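# Assemble two printed parts to match the displayed model

## Task

Fit the two printed parts to each other so that they match the assembled example standing on the stand.

## Robot and tools

Robot: two Franka FR3 arms, left_arm and right_arm, each carrying a Robotiq 140 two-finger gripper and a wrist camera. The fingers on left_arm can hinge and fold. If a part sits deep between its pads, nearer the palm than the outer quarter, it may be held loosely, dropped, or pulled in and squeezed too hard. Pressing its fingertips down on a surface folds them quietly, and the next grip can then fail. Grip with the tip quarter on that arm. The right_arm fingers are rigid.

Frames: the scene frame sits at table height, midway between the nominal bases. +z is up, +x points out over the table, and left_arm is on the +y side. Measured bases: left_arm at (-0.055, +0.462, 0) m, right_arm at (+0.017, -0.337, 0) m, each turned slightly about z. Hand positions and quaternions in results are given in each arm's own base frame. They can be off by a few cm, more so at long reach. The gripper points along its +z and closes along its y. end_effector_position is the spot where the closed pads meet. Fingertips extend about 33 mm past it at gaps up to 40 mm, and about 9 mm past it when fully open. Fixed cameras (cam_high, cam_bench) are calibrated in the scene frame. The wrist cameras (cam_left_wrist, cam_right_wrist) follow their hands.

Row format, used by execute_actions and move: one flat list of 20 numbers covering both arms, each in [-1, 1]. Numbers 1 to 10 are left_arm, 11 to 20 are right_arm. For each arm: 7 joint values in this order: shoulder, wrist roll, wrist pitch, forearm roll, elbow, waist, upper arm roll. Then gripper position, force_limit, speed. The joint values are offsets, not poses. They are measured from the Joint targets shown in the last result, not from the previous row. Sending the same offset twice moves the joint twice. Scale: 1.0 equals 1.632 rad for waist, shoulder, upper arm roll and elbow, 3.472 rad for forearm roll, 2.955 rad for wrist pitch, and 4.439 rad for wrist roll. Joint ranges in rad: waist and upper arm roll ±2.901, shoulder ±1.836, elbow -3.077 to -0.117, forearm roll ±2.876, wrist pitch 0.440 to 4.622, wrist roll ±3.051. Keep commands more than 0.05 rad inside these ends. Going past an end is a torque fault, and asking for more than 0.018 rad beyond it gets the action rejected. Zeros for all 7 joints keep an arm at its targets.

Gripper numbers are absolute commands, not offsets. position: +1 means open to 140 mm, about -0.8 means the pads touch, and -1 closes until blocked. force_limit: from about 14 N at -1 up to about 58 N at +1 for slow closes. Faster closes grip much harder. speed: -1 is about 30 mm/s, 0 about 140, +1 about 250. Both start at +1. To keep a gripper unchanged, repeat its last three numbers, since 0 is itself a command. object_status: 0 moving, 1 blocked while opening, 2 blocked while closing (a grip), 3 reached the target or pads met. It can lag up to 1.7 s behind contact. position_measured is in counts: 3 open, 230 pads touching. To tighten, raise force_limit and change position slightly, for example -1 to -0.98. To loosen, open and then close slowly.

Tools:
execute_actions(actions, cameras): a list of actions. Each action is up to 15 rows, one per 1/30 s step, and a short action repeats its last row. Images come only when actions is empty or cameras names them.
move(target, speed, blend, blocking, cameras): target is one row or a list of up to 15 rows, all offsets from the same current Joint targets. The joints move together toward them. speed is in rad/s for the joint with the farthest to go, from 0.01 to 5.26, default 0.5. blend in rad smooths corners. The path ignores obstacles. The result line 'move:' reads done, off_target, moving, held or fault.
wait(seconds 0 to 10), stop(), zoom_image(camera, region [x0,y0,x1,y1] pixels, at most 504 square), clear_fault(arm), read_manual(section), finished_scene(scene).

Results list, per arm in the joint order above: Joint positions, velocities, targets, torques and external torques, plus Flange force along the gripper axes, end-effector pose, gripper readings and object_status. 'joint sent to its limit' means a joint was clipped at its end. 'joint command not followed' means the clearance check altered some steps. MOTOR HOT warns of an overheating stop to come.

Faults: any contact torque above 85 N m on the big joints or 11 N m on the wrist joints, an outside force of 85 N, overspeed, or passing a range end stops that arm until clear_fault is called. If the arm is stuck by its own grip, open first. An arm pushing on something keeps pushing until told to move away: command targets back past its current positions.

Avoid: knocking the grippers or arms into each other (even a moderate collision can fail the task), closing one gripper on the other's fingers, dropping parts or letting go of moving parts, hard impacts with the stand or table, squeezing a part hard while it still rests on something, and anything ending up off the table. Move slowly near contact. Motors heat up while holding loads or at full stretch.

Each tool is called in YAML: its name, and indented under it one key for each argument.

## Session

execute_actions:
  actions: []

Scene clock: 0.00 s.
left_arm: end_effector_position=(+0.5362, +0.1122, +0.1837) position_measured=3 object_status=3 end_effector_quat_wxyz=(-0.033, -0.115, +0.990, -0.075) | right_arm: end_effector_position=(+0.7381, -0.2878, +0.3791) position_measured=3 object_status=3 end_effector_quat_wxyz=(+0.463, +0.611, -0.207, +0.608)
Joint names: [shoulder, wrist roll, wrist pitch, forearm roll, elbow, waist, upper arm roll]
Joint positions: left_arm=[0.111 1.691 2.03 -0.157 -2.012 0.259 0.017] | right_arm=[0.337 0.617 1.906 -2.198 -2.006 -0.088 -0.002]
Joint velocities: within noise
Joint torques (N m): no reading
External joint torques (N m): no reading
Flange force (N): no reading
Joint targets: left_arm=[0.111 1.691 2.030 -0.157 -2.012 0.259 0.017] | right_arm=[0.337 0.617 1.906 -2.198 -2.006 -0.088 -0.002]
Tool commands: left_gripper/position=+1.0 left_gripper/force_limit=+1.0 left_gripper/speed=+1.0 right_gripper/position=+1.0 right_gripper/force_limit=+1.0 right_gripper/speed=+1.0

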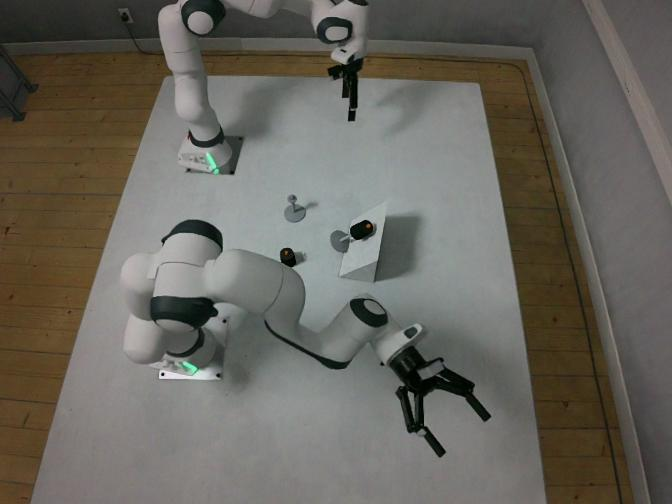

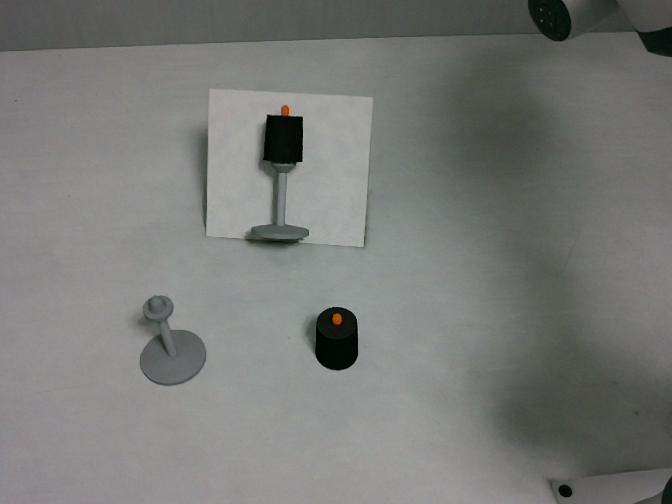

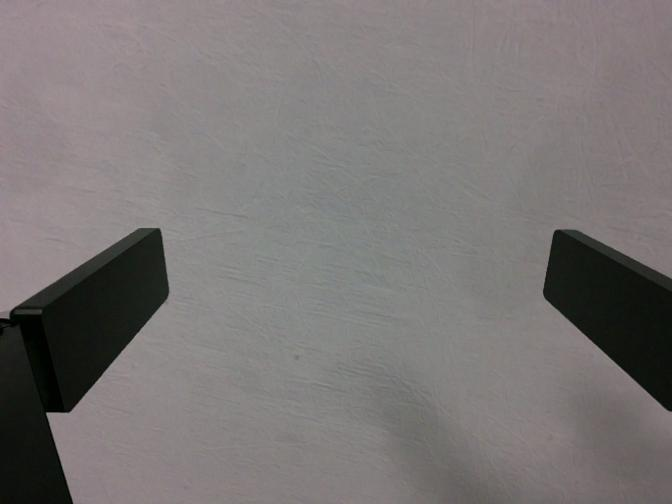

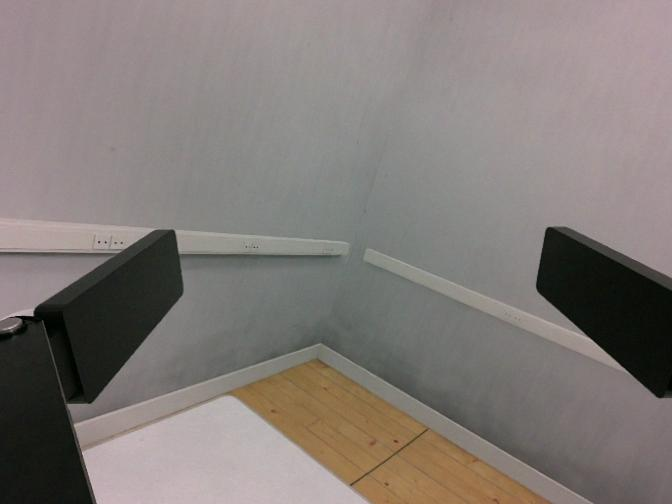

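zoom_image:
  camera: "cam_bench"
  region: [190, 80, 390, 260]

zoom_image:
  camera: "cam_bench"
  region: [120, 260, 380, 410]

Scaled by 2.520.

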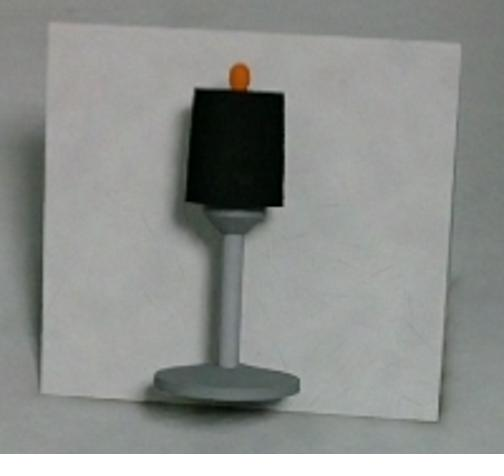

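Scaled by 1.938.

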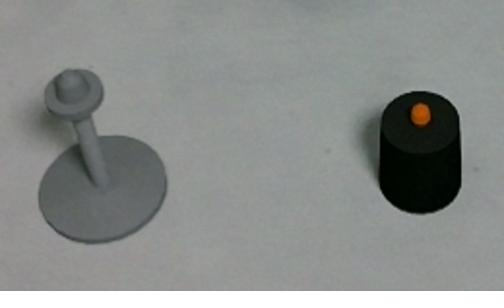

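move:
  target:
    - [0,0,0,0,0,0,0,1,1,1,-0.4032,0.0378,0.11,0.6331,-0.3346,0,0.0012,1,1,1]
    - [0,0,0,0,0,0,0,1,1,1,-0.4032,0.0378,0.11,0.6331,-0.3346,0.5515,0.0012,1,1,1]
  blend: [0.15,0]
  speed: 1.2
  cameras: ["all"]

Scene clock: 53.83 s.
left_arm: end_effector_position=(+0.5362, +0.1122, +0.1837) position_measured=3 object_status=3 end_effector_quat_wxyz=(-0.033, -0.115, +0.990, -0.075) | right_arm: end_effector_position=(+0.2897, +0.3045, +0.1700) position_measured=3 object_status=3 end_effector_quat_wxyz=(+0.001, +0.720, -0.694, +0.002)
Joint names: [shoulder, wrist roll, wrist pitch, forearm roll, elbow, waist, upper arm roll]
Joint positions: left_arm=[0.111 1.691 2.03 -0.157 -2.012 0.259 0.017] | right_arm=[-0.32 0.779 2.229 -0.004 -2.551 0.81 0.002]
Joint torques (N m): left_arm=[-35.32 -0.13 2.22 0.53 24.86 0.28 0.42] | right_arm=[-19.7 0.3 2.5 0.91 22.58 0.98 -1.26]
External joint torques (N m): left_arm=[-0.25 -0.12 0.07 -0.02 1.44 0.18 0.19] | right_arm=[-0.06 0.3 0 0.31 -0.57 0.86 -1.13]
Flange force (N): left_arm=[-4.5 0.1 -2.5] | right_arm=[1.3 1.4 0.7]
Joint targets: left_arm=[0.111 1.691 2.030 -0.157 -2.012 0.259 0.017] | right_arm=[-0.322 0.785 2.231 -0.001 -2.552 0.812 0.000]
move: done
camera_calibration:
cam_right_wrist: T_world_to_cam=[[-0.99939, -0.0348919, 0.00123897, 0.311224], [-0.0327701, 0.949678, 0.311508, -0.324076], [-0.0120457, 0.311278, -0.950243, 0.212886], [0, 0, 0, 1]] pos_world=[0.302979, 0.25236, 0.302861]

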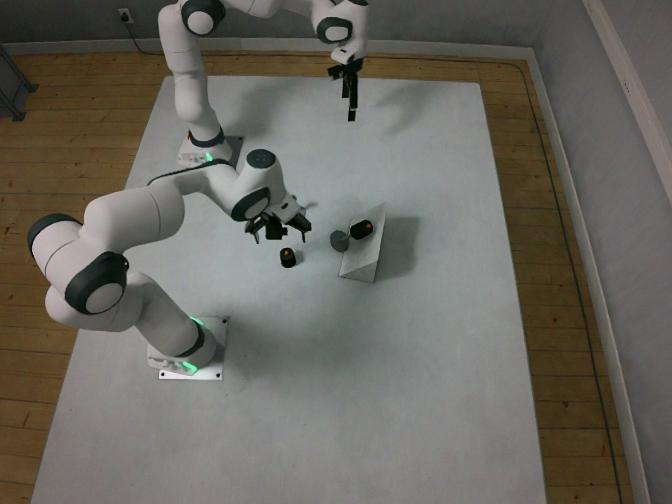

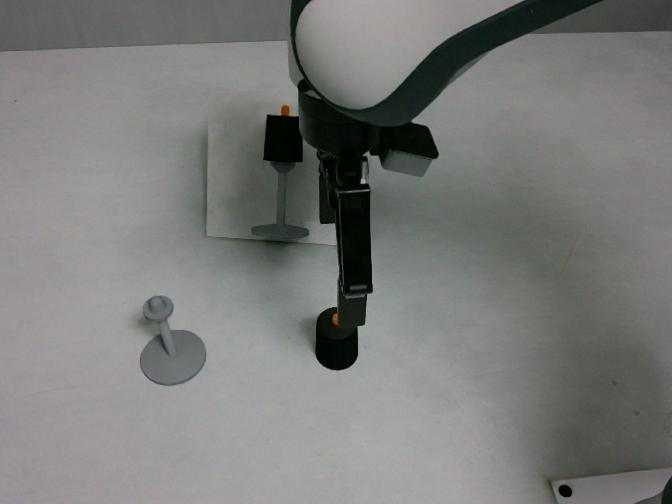

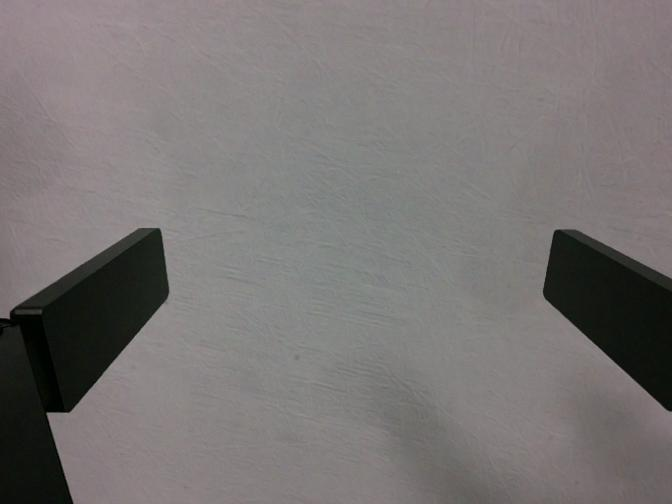

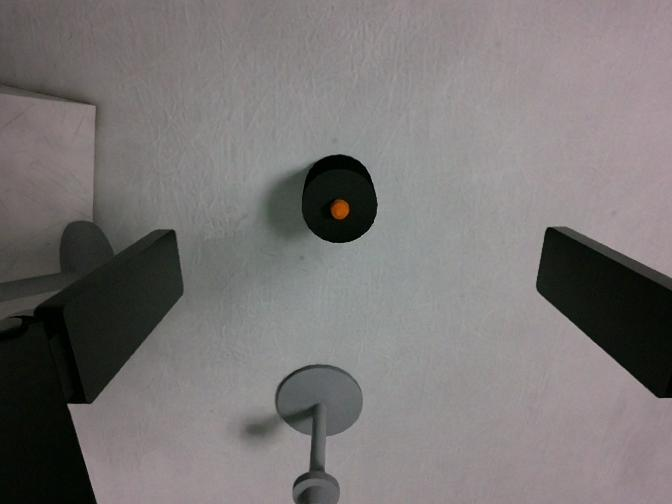

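zoom_image:
  camera: "cam_right_wrist"
  region: [260, 130, 420, 250]

zoom_image:
  camera: "cam_right_wrist"
  region: [240, 350, 440, 504]

Scaled by 3.150.

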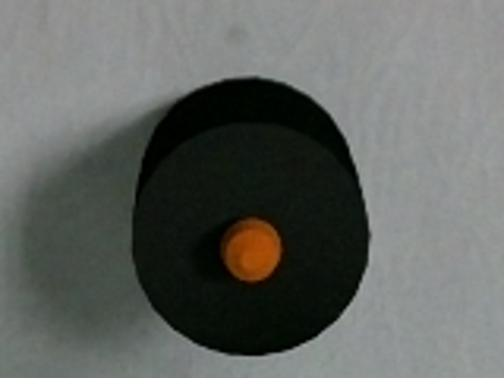

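Scaled by 2.520.

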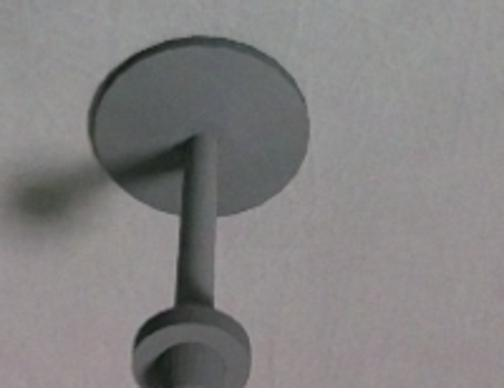

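move:
  target: [0,0,0,0,0,0,0,1,1,1,0.1623,0,0.1226,0,-0.0602,-0.0131,0,1,1,1]
  speed: 0.35
  cameras: ["cam_bench","cam_right_wrist"]

Scene clock: 90.57 s.
left_arm: end_effector_position=(+0.5362, +0.1122, +0.1837) position_measured=3 object_status=3 end_effector_quat_wxyz=(-0.033, -0.115, +0.990, -0.075) | right_arm: end_effector_position=(+0.2965, +0.3008, +0.0501) position_measured=3 object_status=3 end_effector_quat_wxyz=(+0.001, +0.713, -0.701, +0.001)
Joint names: [shoulder, wrist roll, wrist pitch, forearm roll, elbow, waist, upper arm roll]
Joint positions: left_arm=[0.111 1.691 2.03 -0.157 -2.012 0.259 0.017] | right_arm=[-0.058 0.78 2.59 -0.004 -2.65 0.792 0.002]
Joint velocities: left_arm=[within noise] | right_arm=[0 -0.001 0.005 0 -0.001 -0.001 0]
Joint torques (N m): left_arm=[-35.3 -0.12 2.23 0.53 24.9 0.3 0.43] | right_arm=[-23.61 0.35 2.58 0.67 18.8 -0.28 -0.51]
External joint torques (N m): left_arm=[-0.29 -0.11 0.08 -0.01 1.5 0.27 0.26] | right_arm=[1.04 0.35 0.09 0.28 0.01 -0.41 -0.59]
Flange force (N): left_arm=[-4.6 0.2 -2.6] | right_arm=[-1.6 -2.1 3.1]
Joint targets: left_arm=[0.111 1.691 2.030 -0.157 -2.012 0.259 0.017] | right_arm=[-0.057 0.785 2.593 -0.001 -2.650 0.790 0.000]
move: done
camera_calibration:
cam_right_wrist: T_world_to_cam=[[-0.999863, -0.0163509, 0.00267049, 0.312505], [-0.0147004, 0.949914, 0.312165, -0.288427], [-0.00764092, 0.312083, -0.950024, 0.098582], [0, 0, 0, 1]] pos_world=[0.308976, 0.248325, 0.182858]
Images, in order (width x height): cam_bench 672x504, cam_right_wrist 672x504.

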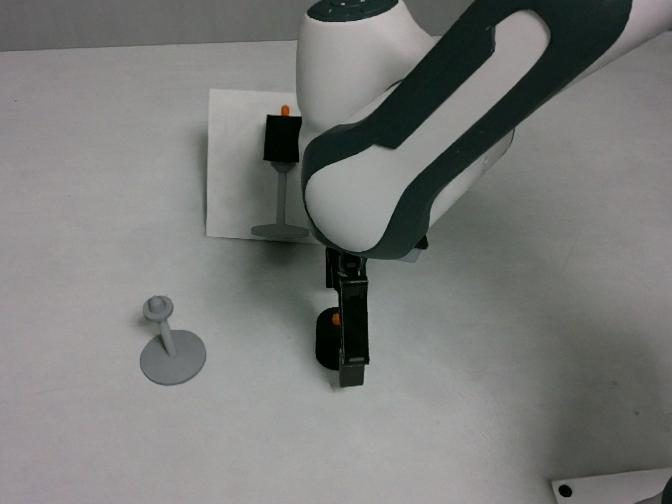

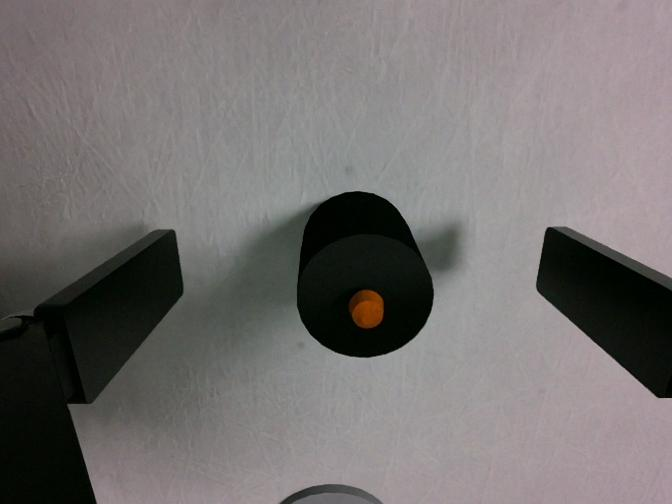

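execute_actions:
  actions:
    - [[0,0,0,0,0,0,0,1,1,1,0,0,0,0,0,0,0,-1,-0.7,-1]]
    - [[0,0,0,0,0,0,0,1,1,1,0,0,0,0,0,0,0,-1,-0.7,-1]]
    - [[0,0,0,0,0,0,0,1,1,1,0,0,0,0,0,0,0,-1,-0.7,-1]]
    - [[0,0,0,0,0,0,0,1,1,1,0,0,0,0,0,0,0,-1,-0.7,-1]]
    - [[0,0,0,0,0,0,0,1,1,1,0,0,0,0,0,0,0,-1,-0.7,-1]]
    - [[0,0,0,0,0,0,0,1,1,1,0,0,0,0,0,0,0,-1,-0.7,-1]]
  cameras: ["cam_bench","cam_right_wrist"]

Scene clock: 102.67 s.
left_arm: end_effector_position=(+0.5362, +0.1122, +0.1837) position_measured=3 object_status=3 end_effector_quat_wxyz=(-0.033, -0.115, +0.990, -0.075) | right_arm: end_effector_position=(+0.2968, +0.3010, +0.0503) position_measured=155 object_status=0 end_effector_quat_wxyz=(+0.001, +0.713, -0.701, +0.001)
Joint names: [shoulder, wrist roll, wrist pitch, forearm roll, elbow, waist, upper arm roll]
Joint positions: left_arm=[0.111 1.691 2.03 -0.157 -2.012 0.259 0.017] | right_arm=[-0.058 0.78 2.591 -0.004 -2.65 0.792 0.002]
Joint torques (N m): left_arm=[-35.33 -0.14 2.22 0.52 24.92 0.27 0.41] | right_arm=[-22.88 0.33 2.74 0.67 18.57 -0.24 -0.51]
External joint torques (N m): left_arm=[-0.29 -0.12 0.07 -0.02 1.51 0.15 0.15] | right_arm=[1.76 0.33 0.25 0.27 -0.21 -0.33 -0.55]
External joint torques at the end of the 2nd action: left_arm=[-0.35 -0.12 0.08 -0.04 1.48 -0.03 -0.01] | right_arm=[0.98 0.36 0.09 0.3 -0.03 -0.31 -0.56]
External joint torques at the end of the 3rd action: left_arm=[-0.37 -0.11 0.09 -0.01 1.51 0.28 0.33] | right_arm=[1.09 0.36 0.09 0.29 -0.05 -0.34 -0.58]
External joint torques at the end of the 4th action: left_arm=[-0.31 -0.13 0.09 -0.02 1.5 0.14 0.21] | right_arm=[1 0.36 0.09 0.29 -0.02 -0.39 -0.62]
External joint torques at the end of the 5th action: left_arm=[-0.35 -0.14 0.06 -0.03 1.49 -0.05 -0.03] | right_arm=[0.97 0.33 0.08 0.28 -0.04 -0.27 -0.52]
Flange force (N): left_arm=[-4.6 0.0 -2.6] | right_arm=[-2.4 -2.8 5.6]
Flange force at the end of the 2nd action (N): left_arm=[-4.4 -0.3 -2.5] | right_arm=[-1.5 -1.8 2.9]
Flange force at the end of the 3rd action (N): left_arm=[-4.4 0.3 -2.7] | right_arm=[-1.6 -2.0 3.2]
Flange force at the end of the 4th action (N): left_arm=[-4.5 0.0 -2.6] | right_arm=[-1.5 -2.0 3.0]
Flange force at the end of the 5th action (N): left_arm=[-4.4 -0.4 -2.6] | right_arm=[-1.5 -1.8 2.9]
Joint targets: left_arm=[0.111 1.691 2.030 -0.157 -2.012 0.259 0.017] | right_arm=[-0.057 0.785 2.593 -0.001 -2.650 0.790 0.000]
Step readings (joint positions of left_arm | right_arm; steps 1 to 15: 1st action; 16 to 30: 2nd action; 31 to 45: 3rd action; 46 to 60: 4th action; 61 to 75: 5th action; 76 to 90: 6th action):
0: [0.111 1.691 2.030 -0.157 -2.012 0.259 0.017] | [-0.058 0.780 2.591 -0.004 -2.650 0.792 0.002]
1: [0.111 1.691 2.030 -0.157 -2.012 0.259 0.017] | [-0.058 0.780 2.591 -0.004 -2.650 0.792 0.002]
2: [0.111 1.691 2.030 -0.157 -2.012 0.259 0.017] | [-0.058 0.780 2.591 -0.004 -2.650 0.792 0.002]
4: [0.111 1.691 2.030 -0.157 -2.012 0.259 0.017] | [-0.058 0.780 2.591 -0.004 -2.650 0.792 0.002]
8: [0.111 1.691 2.030 -0.157 -2.012 0.259 0.017] | [-0.058 0.780 2.591 -0.004 -2.650 0.792 0.002]
15: [0.111 1.691 2.030 -0.157 -2.012 0.259 0.017] | [-0.058 0.780 2.591 -0.004 -2.650 0.792 0.002]
16: [0.111 1.691 2.030 -0.157 -2.012 0.259 0.017] | [-0.058 0.780 2.591 -0.004 -2.650 0.792 0.002]
17: [0.111 1.691 2.030 -0.157 -2.012 0.259 0.017] | [-0.058 0.780 2.591 -0.004 -2.650 0.792 0.002]
19: [0.111 1.691 2.030 -0.157 -2.012 0.259 0.017] | [-0.058 0.780 2.591 -0.004 -2.650 0.792 0.002]
23: [0.111 1.691 2.030 -0.157 -2.012 0.259 0.017] | [-0.058 0.780 2.591 -0.004 -2.650 0.792 0.002]
30: [0.111 1.691 2.030 -0.157 -2.012 0.259 0.017] | [-0.058 0.780 2.591 -0.004 -2.650 0.792 0.002]
31: [0.111 1.691 2.030 -0.157 -2.012 0.259 0.017] | [-0.058 0.780 2.591 -0.004 -2.650 0.792 0.002]
32: [0.111 1.691 2.030 -0.157 -2.012 0.259 0.017] | [-0.058 0.780 2.591 -0.004 -2.650 0.792 0.002]
34: [0.111 1.691 2.030 -0.157 -2.012 0.259 0.017] | [-0.058 0.780 2.591 -0.004 -2.650 0.792 0.002]
38: [0.111 1.691 2.030 -0.157 -2.012 0.259 0.017] | [-0.058 0.780 2.591 -0.004 -2.650 0.792 0.002]
45: [0.111 1.691 2.030 -0.157 -2.012 0.259 0.017] | [-0.058 0.780 2.591 -0.004 -2.650 0.792 0.002]
46: [0.111 1.691 2.030 -0.157 -2.012 0.259 0.017] | [-0.058 0.780 2.591 -0.004 -2.650 0.792 0.002]
47: [0.111 1.691 2.030 -0.157 -2.012 0.259 0.017] | [-0.058 0.780 2.591 -0.004 -2.650 0.792 0.002]
49: [0.111 1.691 2.030 -0.157 -2.012 0.259 0.017] | [-0.058 0.780 2.591 -0.004 -2.650 0.792 0.002]
53: [0.111 1.691 2.030 -0.157 -2.012 0.259 0.017] | [-0.058 0.780 2.591 -0.004 -2.650 0.792 0.002]
60: [0.111 1.691 2.030 -0.157 -2.012 0.259 0.017] | [-0.058 0.780 2.591 -0.004 -2.650 0.792 0.002]
61: [0.111 1.691 2.030 -0.157 -2.012 0.259 0.017] | [-0.058 0.780 2.591 -0.004 -2.650 0.792 0.002]
62: [0.111 1.691 2.030 -0.157 -2.012 0.259 0.017] | [-0.058 0.780 2.591 -0.004 -2.650 0.792 0.002]
64: [0.111 1.691 2.030 -0.157 -2.012 0.259 0.017] | [-0.058 0.780 2.591 -0.004 -2.650 0.792 0.002]
68: [0.111 1.691 2.030 -0.157 -2.012 0.259 0.017] | [-0.058 0.780 2.591 -0.004 -2.650 0.792 0.002]
75: [0.111 1.691 2.030 -0.157 -2.012 0.259 0.017] | [-0.058 0.780 2.591 -0.004 -2.650 0.792 0.002]
76: [0.111 1.691 2.030 -0.157 -2.012 0.259 0.017] | [-0.058 0.780 2.591 -0.004 -2.650 0.792 0.002]
77: [0.111 1.691 2.030 -0.157 -2.012 0.259 0.017] | [-0.058 0.780 2.591 -0.004 -2.650 0.792 0.002]
79: [0.111 1.691 2.030 -0.157 -2.012 0.259 0.017] | [-0.058 0.780 2.591 -0.004 -2.650 0.792 0.002]
83: [0.111 1.691 2.030 -0.157 -2.012 0.259 0.017] | [-0.058 0.780 2.591 -0.004 -2.650 0.792 0.002]
90: [0.111 1.691 2.030 -0.157 -2.012 0.259 0.017] | [-0.058 0.780 2.591 -0.004 -2.650 0.792 0.002]
camera_calibration:
cam_right_wrist: T_world_to_cam=[[-0.999867, -0.0162167, 0.00196313, 0.312804], [-0.0147878, 0.949649, 0.312966, -0.288605], [-0.00693957, 0.312896, -0.949762, 0.0981817], [0, 0, 0, 1]] pos_world=[0.309176, 0.248425, 0.182959]
Images, in order (width x height): cam_bench 672x504, cam_right_wrist 672x504.

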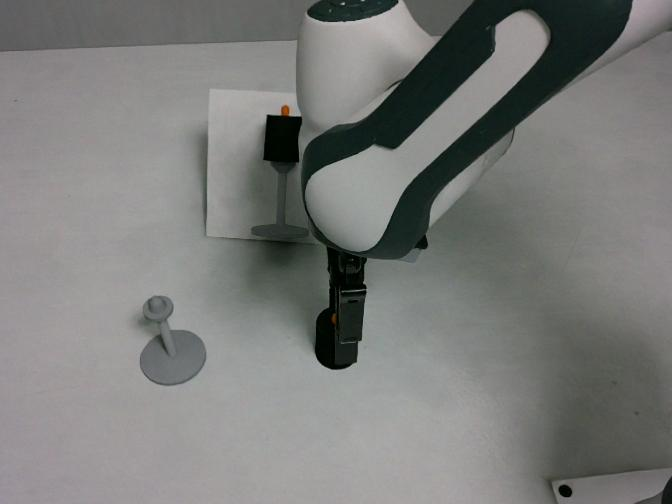

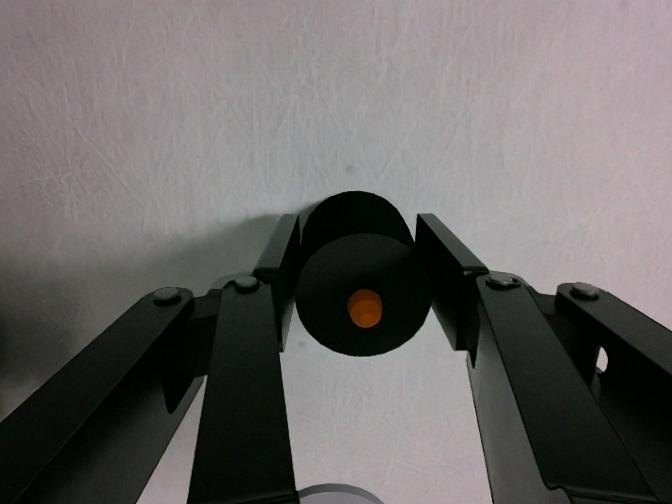

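move:
  target:
    - [0,0,0,0,0,0,0,1,1,1,-0.1822,0,-0.1514,0,0.092,0,0,-1,-0.7,-1]
    - [0,0,0,0,0,0,0,1,1,1,-0.0363,0.0302,-0.1529,0,0.2406,0.0821,0,-1,-0.7,-1]
  speed: [0.3,0.4]
  blend: [0.05,0]
  cameras: ["all"]

zoom_image:
  camera: "cam_right_wrist"
  region: [240, 180, 480, 504]

zoom_image:
  camera: "cam_bench"
  region: [100, 180, 340, 400]

Scene clock: 146.67 s.
left_arm: end_effector_position=(+0.5362, +0.1122, +0.1837) position_measured=3 object_status=3 end_effector_quat_wxyz=(-0.033, -0.115, +0.990, -0.075) | right_arm: end_effector_position=(+0.3028, +0.3996, +0.1999) position_measured=155 object_status=2 end_effector_quat_wxyz=(-0.001, +0.712, -0.702, +0.001)
Joint names: [shoulder, wrist roll, wrist pitch, forearm roll, elbow, waist, upper arm roll]
Joint positions: left_arm=[0.111 1.691 2.03 -0.157 -2.012 0.259 0.017] | right_arm=[-0.117 0.912 2.144 -0.004 -2.259 0.923 0.001]
Joint velocities: left_arm=[within noise] | right_arm=[0 0.006 0 0 0 -0.002 0]
Joint torques (N m): left_arm=[-35.29 -0.14 2.23 0.53 24.88 0.25 0.45] | right_arm=[-26.58 0.4 2.33 0.9 24.59 0.99 -0.25]
External joint torques (N m): left_arm=[-0.36 -0.13 0.09 -0.02 1.57 0.08 0.15] | right_arm=[0.98 0.4 -0.17 0.26 0.77 0.76 -0.39]
Flange force (N): left_arm=[-4.6 -0.1 -2.7] | right_arm=[-5.0 -2.6 -0.5]
Joint targets: left_arm=[0.111 1.691 2.030 -0.157 -2.012 0.259 0.017] | right_arm=[-0.116 0.919 2.142 -0.001 -2.257 0.924 0.000]
move: done
camera_calibration:
cam_right_wrist: T_world_to_cam=[[-0.999913, -0.0131728, -0.00102556, 0.319556], [-0.0128265, 0.949128, 0.314629, -0.42968], [-0.00317118, 0.314615, -0.949214, 0.207589], [0, 0, 0, 1]] pos_world=[0.314675, 0.34672, 0.332564]

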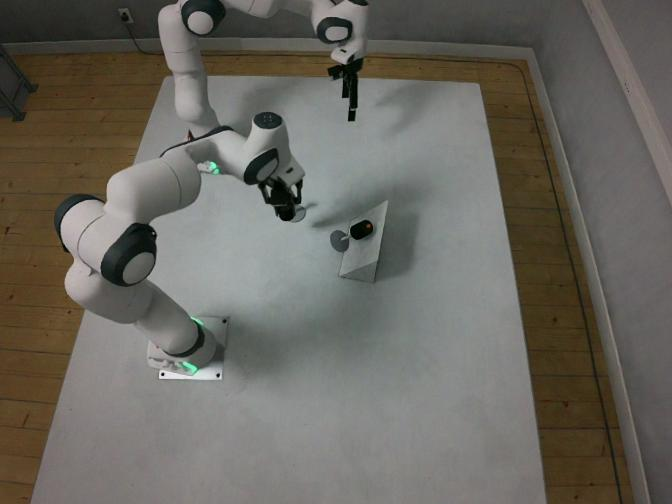

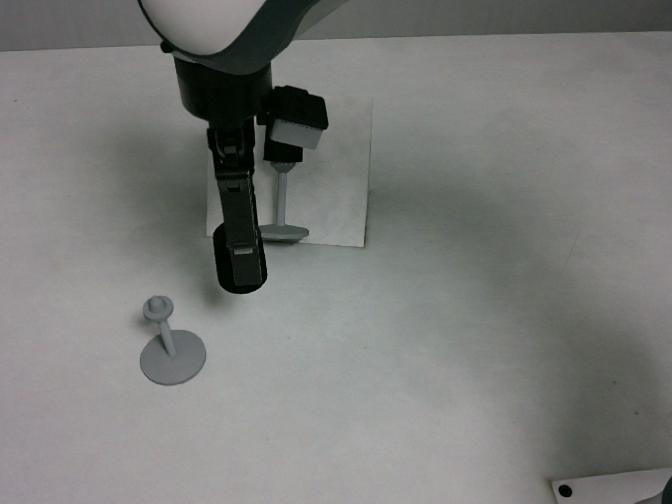

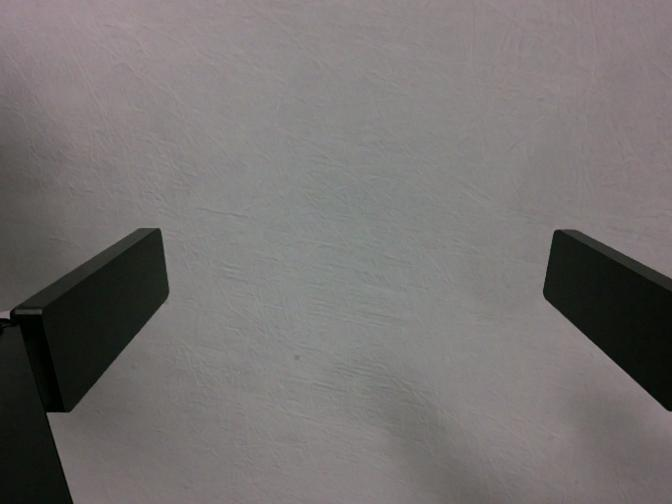

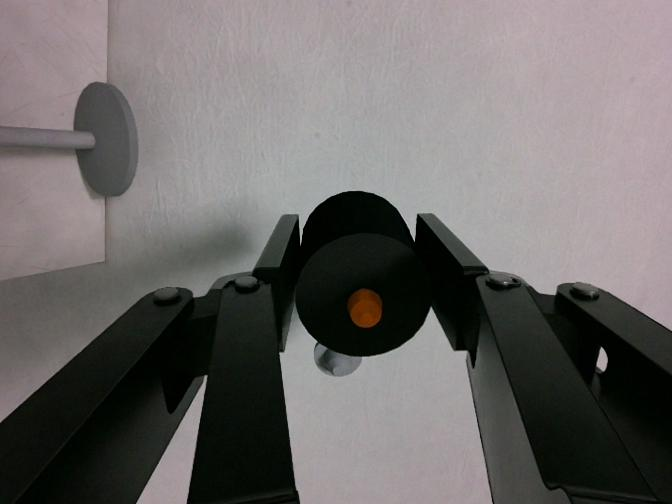

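Scaled by 1.556.

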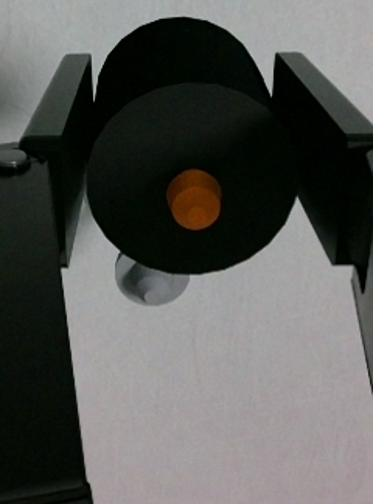

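Scaled by 2.100.

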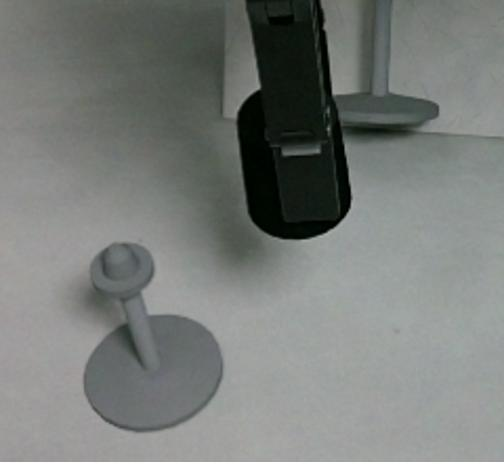

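move:
  target: [0,0,0,0,0,0,0,1,1,1,0.1578,0.02,-0.0115,0,0.1779,0.0545,0,-1,-0.7,-1]
  speed: 0.25
  cameras: ["cam_bench","cam_high","cam_right_wrist"]

zoom_image:
  camera: "cam_bench"
  region: [90, 200, 260, 400]

zoom_image:
  camera: "cam_high"
  region: [250, 160, 350, 240]

Scene clock: 178.40 s.
left_arm: end_effector_position=(+0.5362, +0.1122, +0.1837) position_measured=3 object_status=3 end_effector_quat_wxyz=(-0.033, -0.115, +0.990, -0.075) | right_arm: end_effector_position=(+0.3110, +0.4969, +0.1897) position_measured=155 object_status=2 end_effector_quat_wxyz=(-0.001, +0.712, -0.702, +0.001)
Joint names: [shoulder, wrist roll, wrist pitch, forearm roll, elbow, waist, upper arm roll]
Joint positions: left_arm=[0.111 1.691 2.03 -0.157 -2.012 0.259 0.017] | right_arm=[0.141 1.001 2.11 -0.004 -1.968 1.012 0.001]
Joint velocities: left_arm=[within noise] | right_arm=[0 0.006 -0.001 -0.001 0 -0.001 0]
Joint torques (N m): left_arm=[-35.28 -0.14 2.23 0.52 24.86 0.23 0.42] | right_arm=[-35.51 0.33 2.32 0.92 24.79 0.93 0.11]
External joint torques (N m): left_arm=[-0.33 -0.13 0.09 -0.03 1.51 0.09 0.16] | right_arm=[1.12 0.33 -0.17 0.26 0.77 0.91 -0.02]
Flange force (N): left_arm=[-4.5 -0.1 -2.6] | right_arm=[-6.2 -2.3 -0.4]
Joint targets: left_arm=[0.111 1.691 2.030 -0.157 -2.012 0.259 0.017] | right_arm=[0.142 1.008 2.108 -0.001 -1.967 1.013 0.000]
move: done
camera_calibration:
cam_right_wrist: T_world_to_cam=[[-0.999911, -0.0133427, -0.00022886, 0.328946], [-0.0127397, 0.949335, 0.314008, -0.518728], [-0.00397246, 0.313983, -0.94942, 0.167895], [0, 0, 0, 1]] pos_world=[0.322975, 0.44412, 0.322363]
Images, in order (width x height): cam_high 672x504, cam_bench 672x504, cam_right_wrist 672x504.

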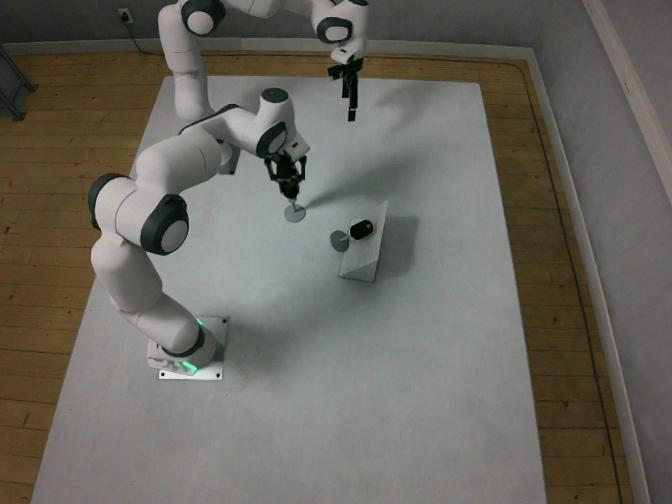

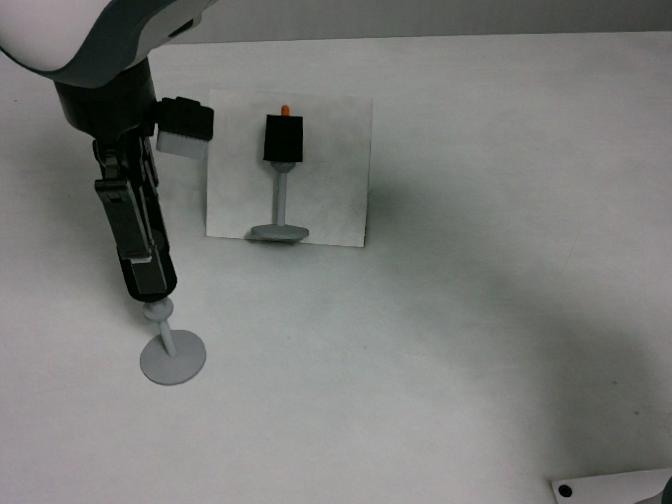

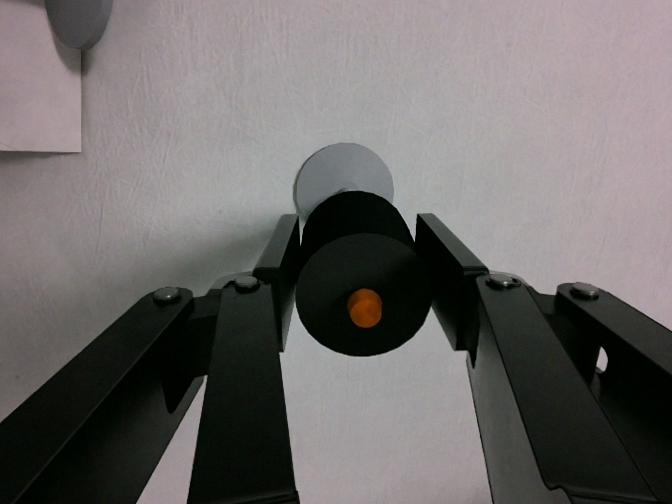

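Scaled by 2.520.

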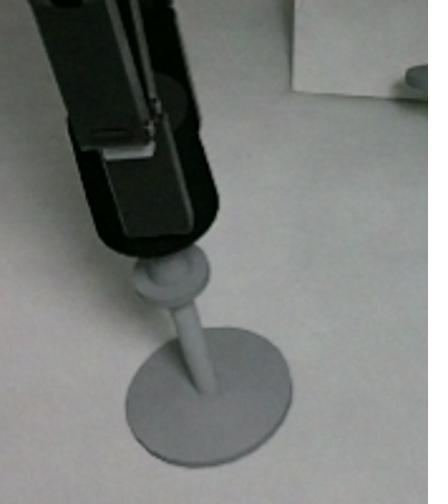

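Scaled by 5.040.

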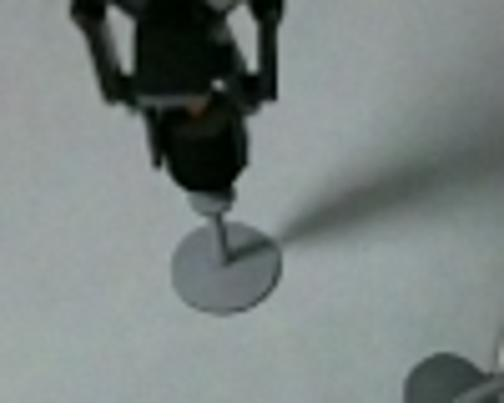

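zoom_image:
  camera: "cam_bench"
  region: [110, 240, 200, 330]

Scaled by 5.600.

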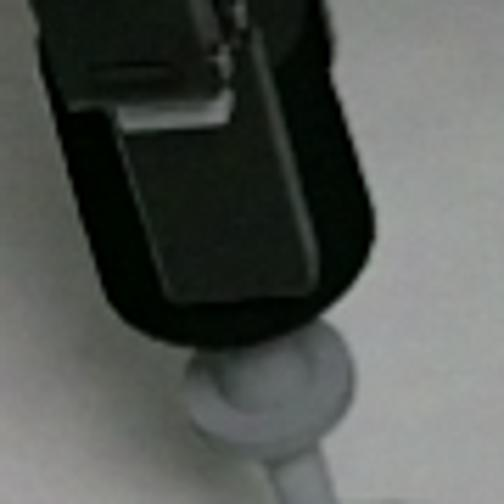

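move:
  target: [0,0,0,0,0,0,0,1,1,1,0.01875,0.0004,0.01926,0,-0.0155,0.001,0,-1,-0.7,-1]
  speed: 0.1
  cameras: ["cam_bench","cam_high"]

zoom_image:
  camera: "cam_bench"
  region: [110, 240, 210, 390]

zoom_image:
  camera: "cam_high"
  region: [270, 180, 320, 230]

Scene clock: 210.13 s.
left_arm: end_effector_position=(+0.5362, +0.1122, +0.1837) position_measured=3 object_status=3 end_effector_quat_wxyz=(-0.033, -0.115, +0.990, -0.075) | right_arm: end_effector_position=(+0.3105, +0.4979, +0.1650) position_measured=155 object_status=2 end_effector_quat_wxyz=(+0.001, +0.711, -0.703, +0.002)
Joint names: [shoulder, wrist roll, wrist pitch, forearm roll, elbow, waist, upper arm roll]
Joint positions: left_arm=[0.111 1.691 2.03 -0.157 -2.012 0.259 0.017] | right_arm=[0.172 1.004 2.161 -0.004 -1.992 1.014 0.001]
Joint velocities: left_arm=[within noise] | right_arm=[-0.001 0.001 0.003 0.001 0 0.001 0]
Joint torques (N m): left_arm=[-35.33 -0.17 2.22 0.53 24.87 0.24 0.41] | right_arm=[-36.57 0.4 2.62 0.9 23.68 1.01 0.14]
External joint torques (N m): left_arm=[-0.37 -0.16 0.07 -0.02 1.49 0.11 0.15] | right_arm=[0.75 0.4 0.13 0.26 -0.01 0.84 -0.17]
Flange force (N): left_arm=[-4.3 -0.1 -2.6] | right_arm=[-2.4 0.1 1.2]
Joint targets: left_arm=[0.111 1.691 2.030 -0.157 -2.012 0.259 0.017] | right_arm=[0.172 1.010 2.165 -0.001 -1.992 1.015 0.000]
move: done
Images, in order (width x height): cam_high 672x504, cam_bench 672x504.

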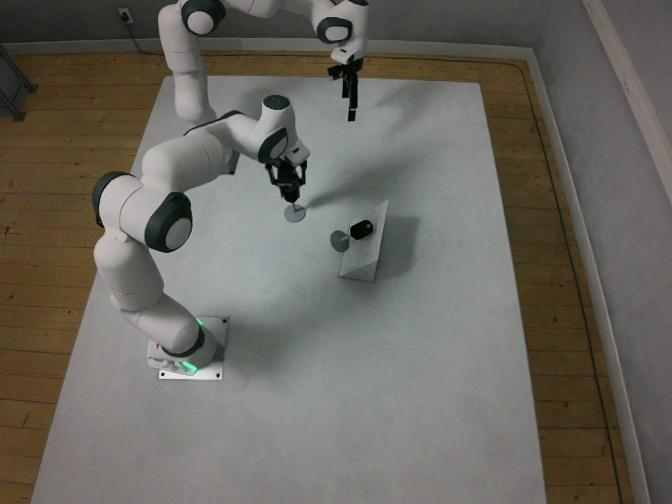

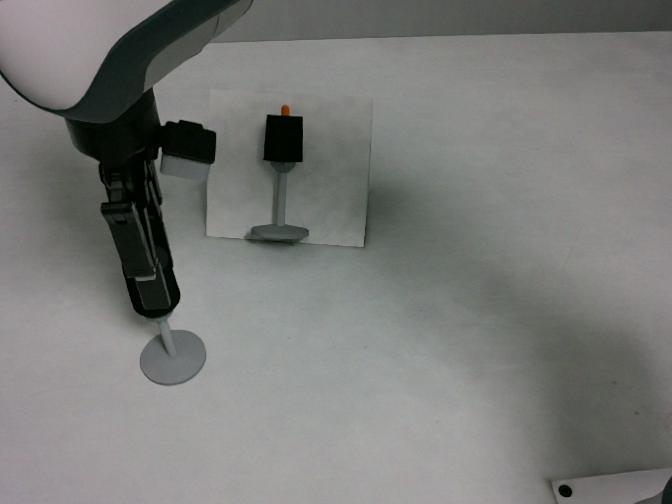

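Scaled by 3.360.

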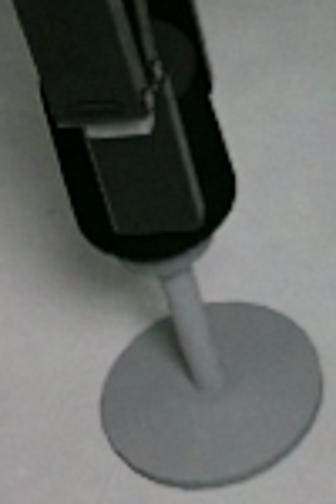

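Scaled by 10.080.

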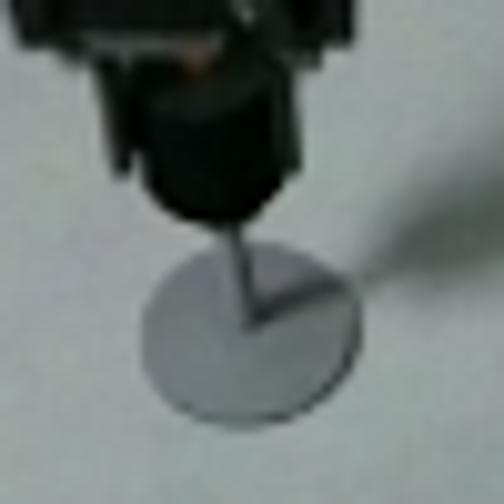

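move:
  target: [0,0,0,0,0,0,0,1,1,1,0.00485,0,0.005,0,-0.0044,0,0,-1,-0.7,-1]
  speed: 0.05
  cameras: ["cam_bench","cam_high","cam_right_wrist"]

zoom_image:
  camera: "cam_bench"
  region: [110, 240, 210, 390]

Scene clock: 227.87 s.
left_arm: end_effector_position=(+0.5362, +0.1122, +0.1837) position_measured=3 object_status=3 end_effector_quat_wxyz=(-0.033, -0.115, +0.990, -0.075) | right_arm: end_effector_position=(+0.3106, +0.4980, +0.1588) position_measured=155 object_status=2 end_effector_quat_wxyz=(+0.001, +0.711, -0.703, +0.002)
Joint names: [shoulder, wrist roll, wrist pitch, forearm roll, elbow, waist, upper arm roll]
Joint positions: left_arm=[0.111 1.691 2.03 -0.157 -2.012 0.259 0.017] | right_arm=[0.18 1.004 2.176 -0.004 -1.999 1.014 0.001]
Joint velocities: left_arm=[within noise] | right_arm=[-0.001 0.001 0.004 0 -0.001 -0.001 0.001]
Joint torques (N m): left_arm=[-35.3 -0.14 2.22 0.52 24.86 0.32 0.46] | right_arm=[-36.44 0.34 2.64 0.89 23.4 0.99 0.13]
External joint torques (N m): left_arm=[-0.32 -0.13 0.08 -0.03 1.52 0.09 0.11] | right_arm=[1 0.34 0.16 0.26 -0.17 0.88 -0.12]
Flange force (N): left_arm=[-4.6 -0.1 -2.6] | right_arm=[-2.4 0.1 1.7]
Joint targets: left_arm=[0.111 1.691 2.030 -0.157 -2.012 0.259 0.017] | right_arm=[0.180 1.010 2.179 -0.001 -1.999 1.015 0.000]
move: done
camera_calibration:
cam_right_wrist: T_world_to_cam=[[-0.999932, -0.0115318, 0.00192038, 0.327232], [-0.0103627, 0.950347, 0.31102, -0.510827], [-0.00541165, 0.310979, -0.950402, 0.140268], [0, 0, 0, 1]] pos_world=[0.322675, 0.445616, 0.291559]
Images, in order (width x height): cam_high 672x504, cam_bench 672x504, cam_right_wrist 672x504.

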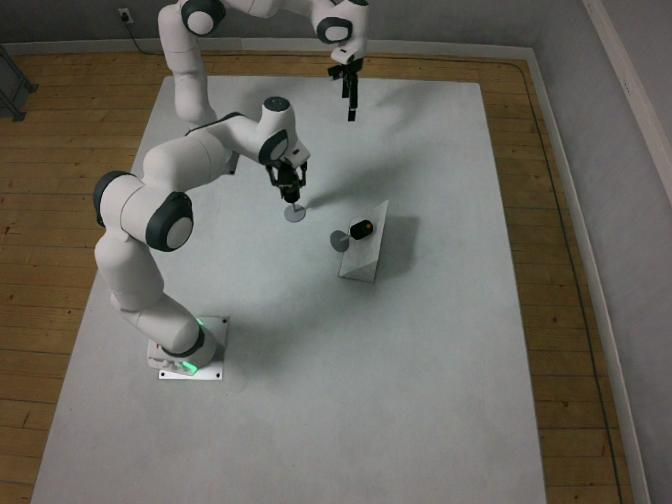

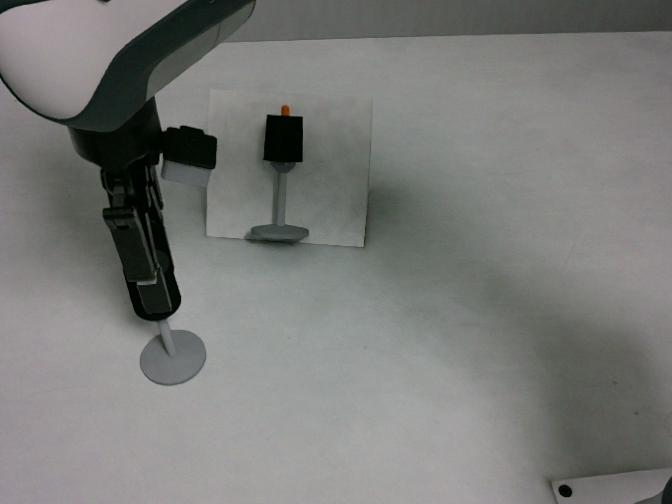

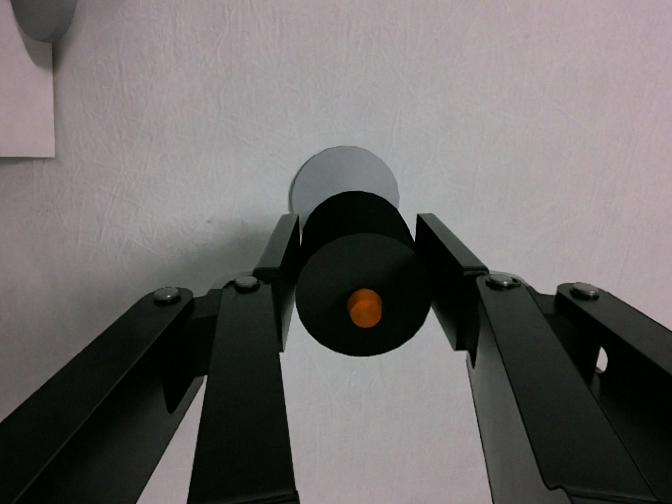

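Scaled by 3.360.

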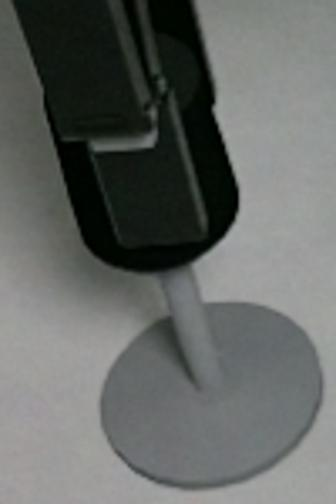

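move:
  target: [0,0,0,0,0,0,0,1,1,1,0.003,0,0.0033,0,-0.0029,0,0,-1,-0.7,-1]
  speed: 0.04

move:
  target: [0,0,0,0,0,0,0,1,1,1,0.003,0,0.0033,0,-0.0029,0,0,-1,-0.7,-1]
  speed: 0.04
  cameras: ["cam_bench","cam_high"]

zoom_image:
  camera: "cam_bench"
  region: [110, 240, 210, 390]

Scene clock: 233.60 s.
left_arm: end_effector_position=(+0.5362, +0.1122, +0.1837) position_measured=3 object_status=3 end_effector_quat_wxyz=(-0.033, -0.115, +0.990, -0.075) | right_arm: end_effector_position=(+0.3106, +0.4981, +0.1547) position_measured=155 object_status=2 end_effector_quat_wxyz=(+0.001, +0.711, -0.703, +0.002)
Joint names: [shoulder, wrist roll, wrist pitch, forearm roll, elbow, waist, upper arm roll]
Joint positions: left_arm=[0.111 1.691 2.03 -0.157 -2.012 0.259 0.017] | right_arm=[0.184 1.004 2.185 -0.004 -2.004 1.014 0.001]
Joint velocities: left_arm=[within noise] | right_arm=[0 0.001 0.003 0 0.001 -0.001 0]
Joint torques (N m): left_arm=[-35.31 -0.08 2.23 0.52 24.87 0.21 0.44] | right_arm=[-36.47 0.35 2.65 0.88 23.29 1 0.19]
External joint torques (N m): left_arm=[-0.32 -0.07 0.08 -0.03 1.5 0.1 0.2] | right_arm=[1.07 0.35 0.18 0.25 -0.19 0.77 -0.18]
Flange force (N): left_arm=[-4.5 0.1 -2.6] | right_arm=[-2.5 0.0 1.9]
Joint targets: left_arm=[0.111 1.691 2.030 -0.157 -2.012 0.259 0.017] | right_arm=[0.185 1.010 2.189 -0.001 -2.004 1.015 0.000]
move: done

Scene clock: 234.37 s.
left_arm: end_effector_position=(+0.5362, +0.1122, +0.1837) position_measured=3 object_status=3 end_effector_quat_wxyz=(-0.033, -0.115, +0.990, -0.075) | right_arm: end_effector_position=(+0.3107, +0.4983, +0.1508) position_measured=155 object_status=2 end_effector_quat_wxyz=(+0.001, +0.711, -0.703, +0.002)
Joint names: [shoulder, wrist roll, wrist pitch, forearm roll, elbow, waist, upper arm roll]
Joint positions: left_arm=[0.111 1.691 2.03 -0.157 -2.012 0.259 0.017] | right_arm=[0.189 1.004 2.195 -0.004 -2.008 1.014 0.001]
Joint velocities: left_arm=[within noise] | right_arm=[0.001 0 0.003 0 -0.001 0.001 0]
Joint torques (N m): left_arm=[-35.34 -0.15 2.22 0.52 24.86 0.25 0.42] | right_arm=[-36.46 0.37 2.61 0.87 23.1 1 0.19]
External joint torques (N m): left_arm=[-0.3 -0.14 0.08 -0.03 1.47 0.16 0.19] | right_arm=[0.95 0.37 0.14 0.24 -0.19 0.59 -0.36]
Flange force (N): left_arm=[-4.5 0.0 -2.6] | right_arm=[-2.0 -0.1 1.7]
Joint targets: left_arm=[0.111 1.691 2.030 -0.157 -2.012 0.259 0.017] | right_arm=[0.190 1.010 2.199 -0.001 -2.009 1.015 0.000]
move: done
Images, in order (width x height): cam_high 672x504, cam_bench 672x504.

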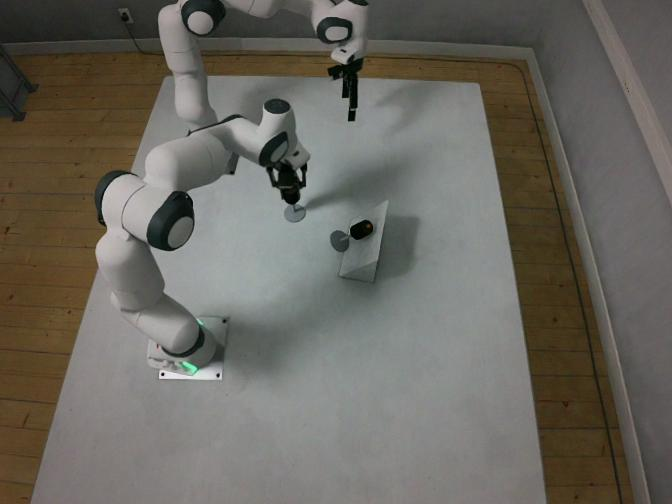

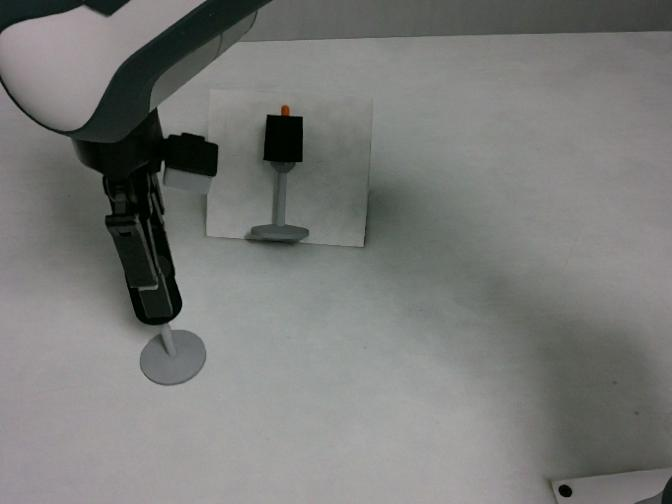

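Scaled by 3.360.

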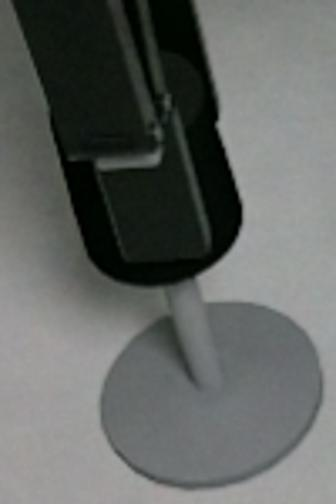

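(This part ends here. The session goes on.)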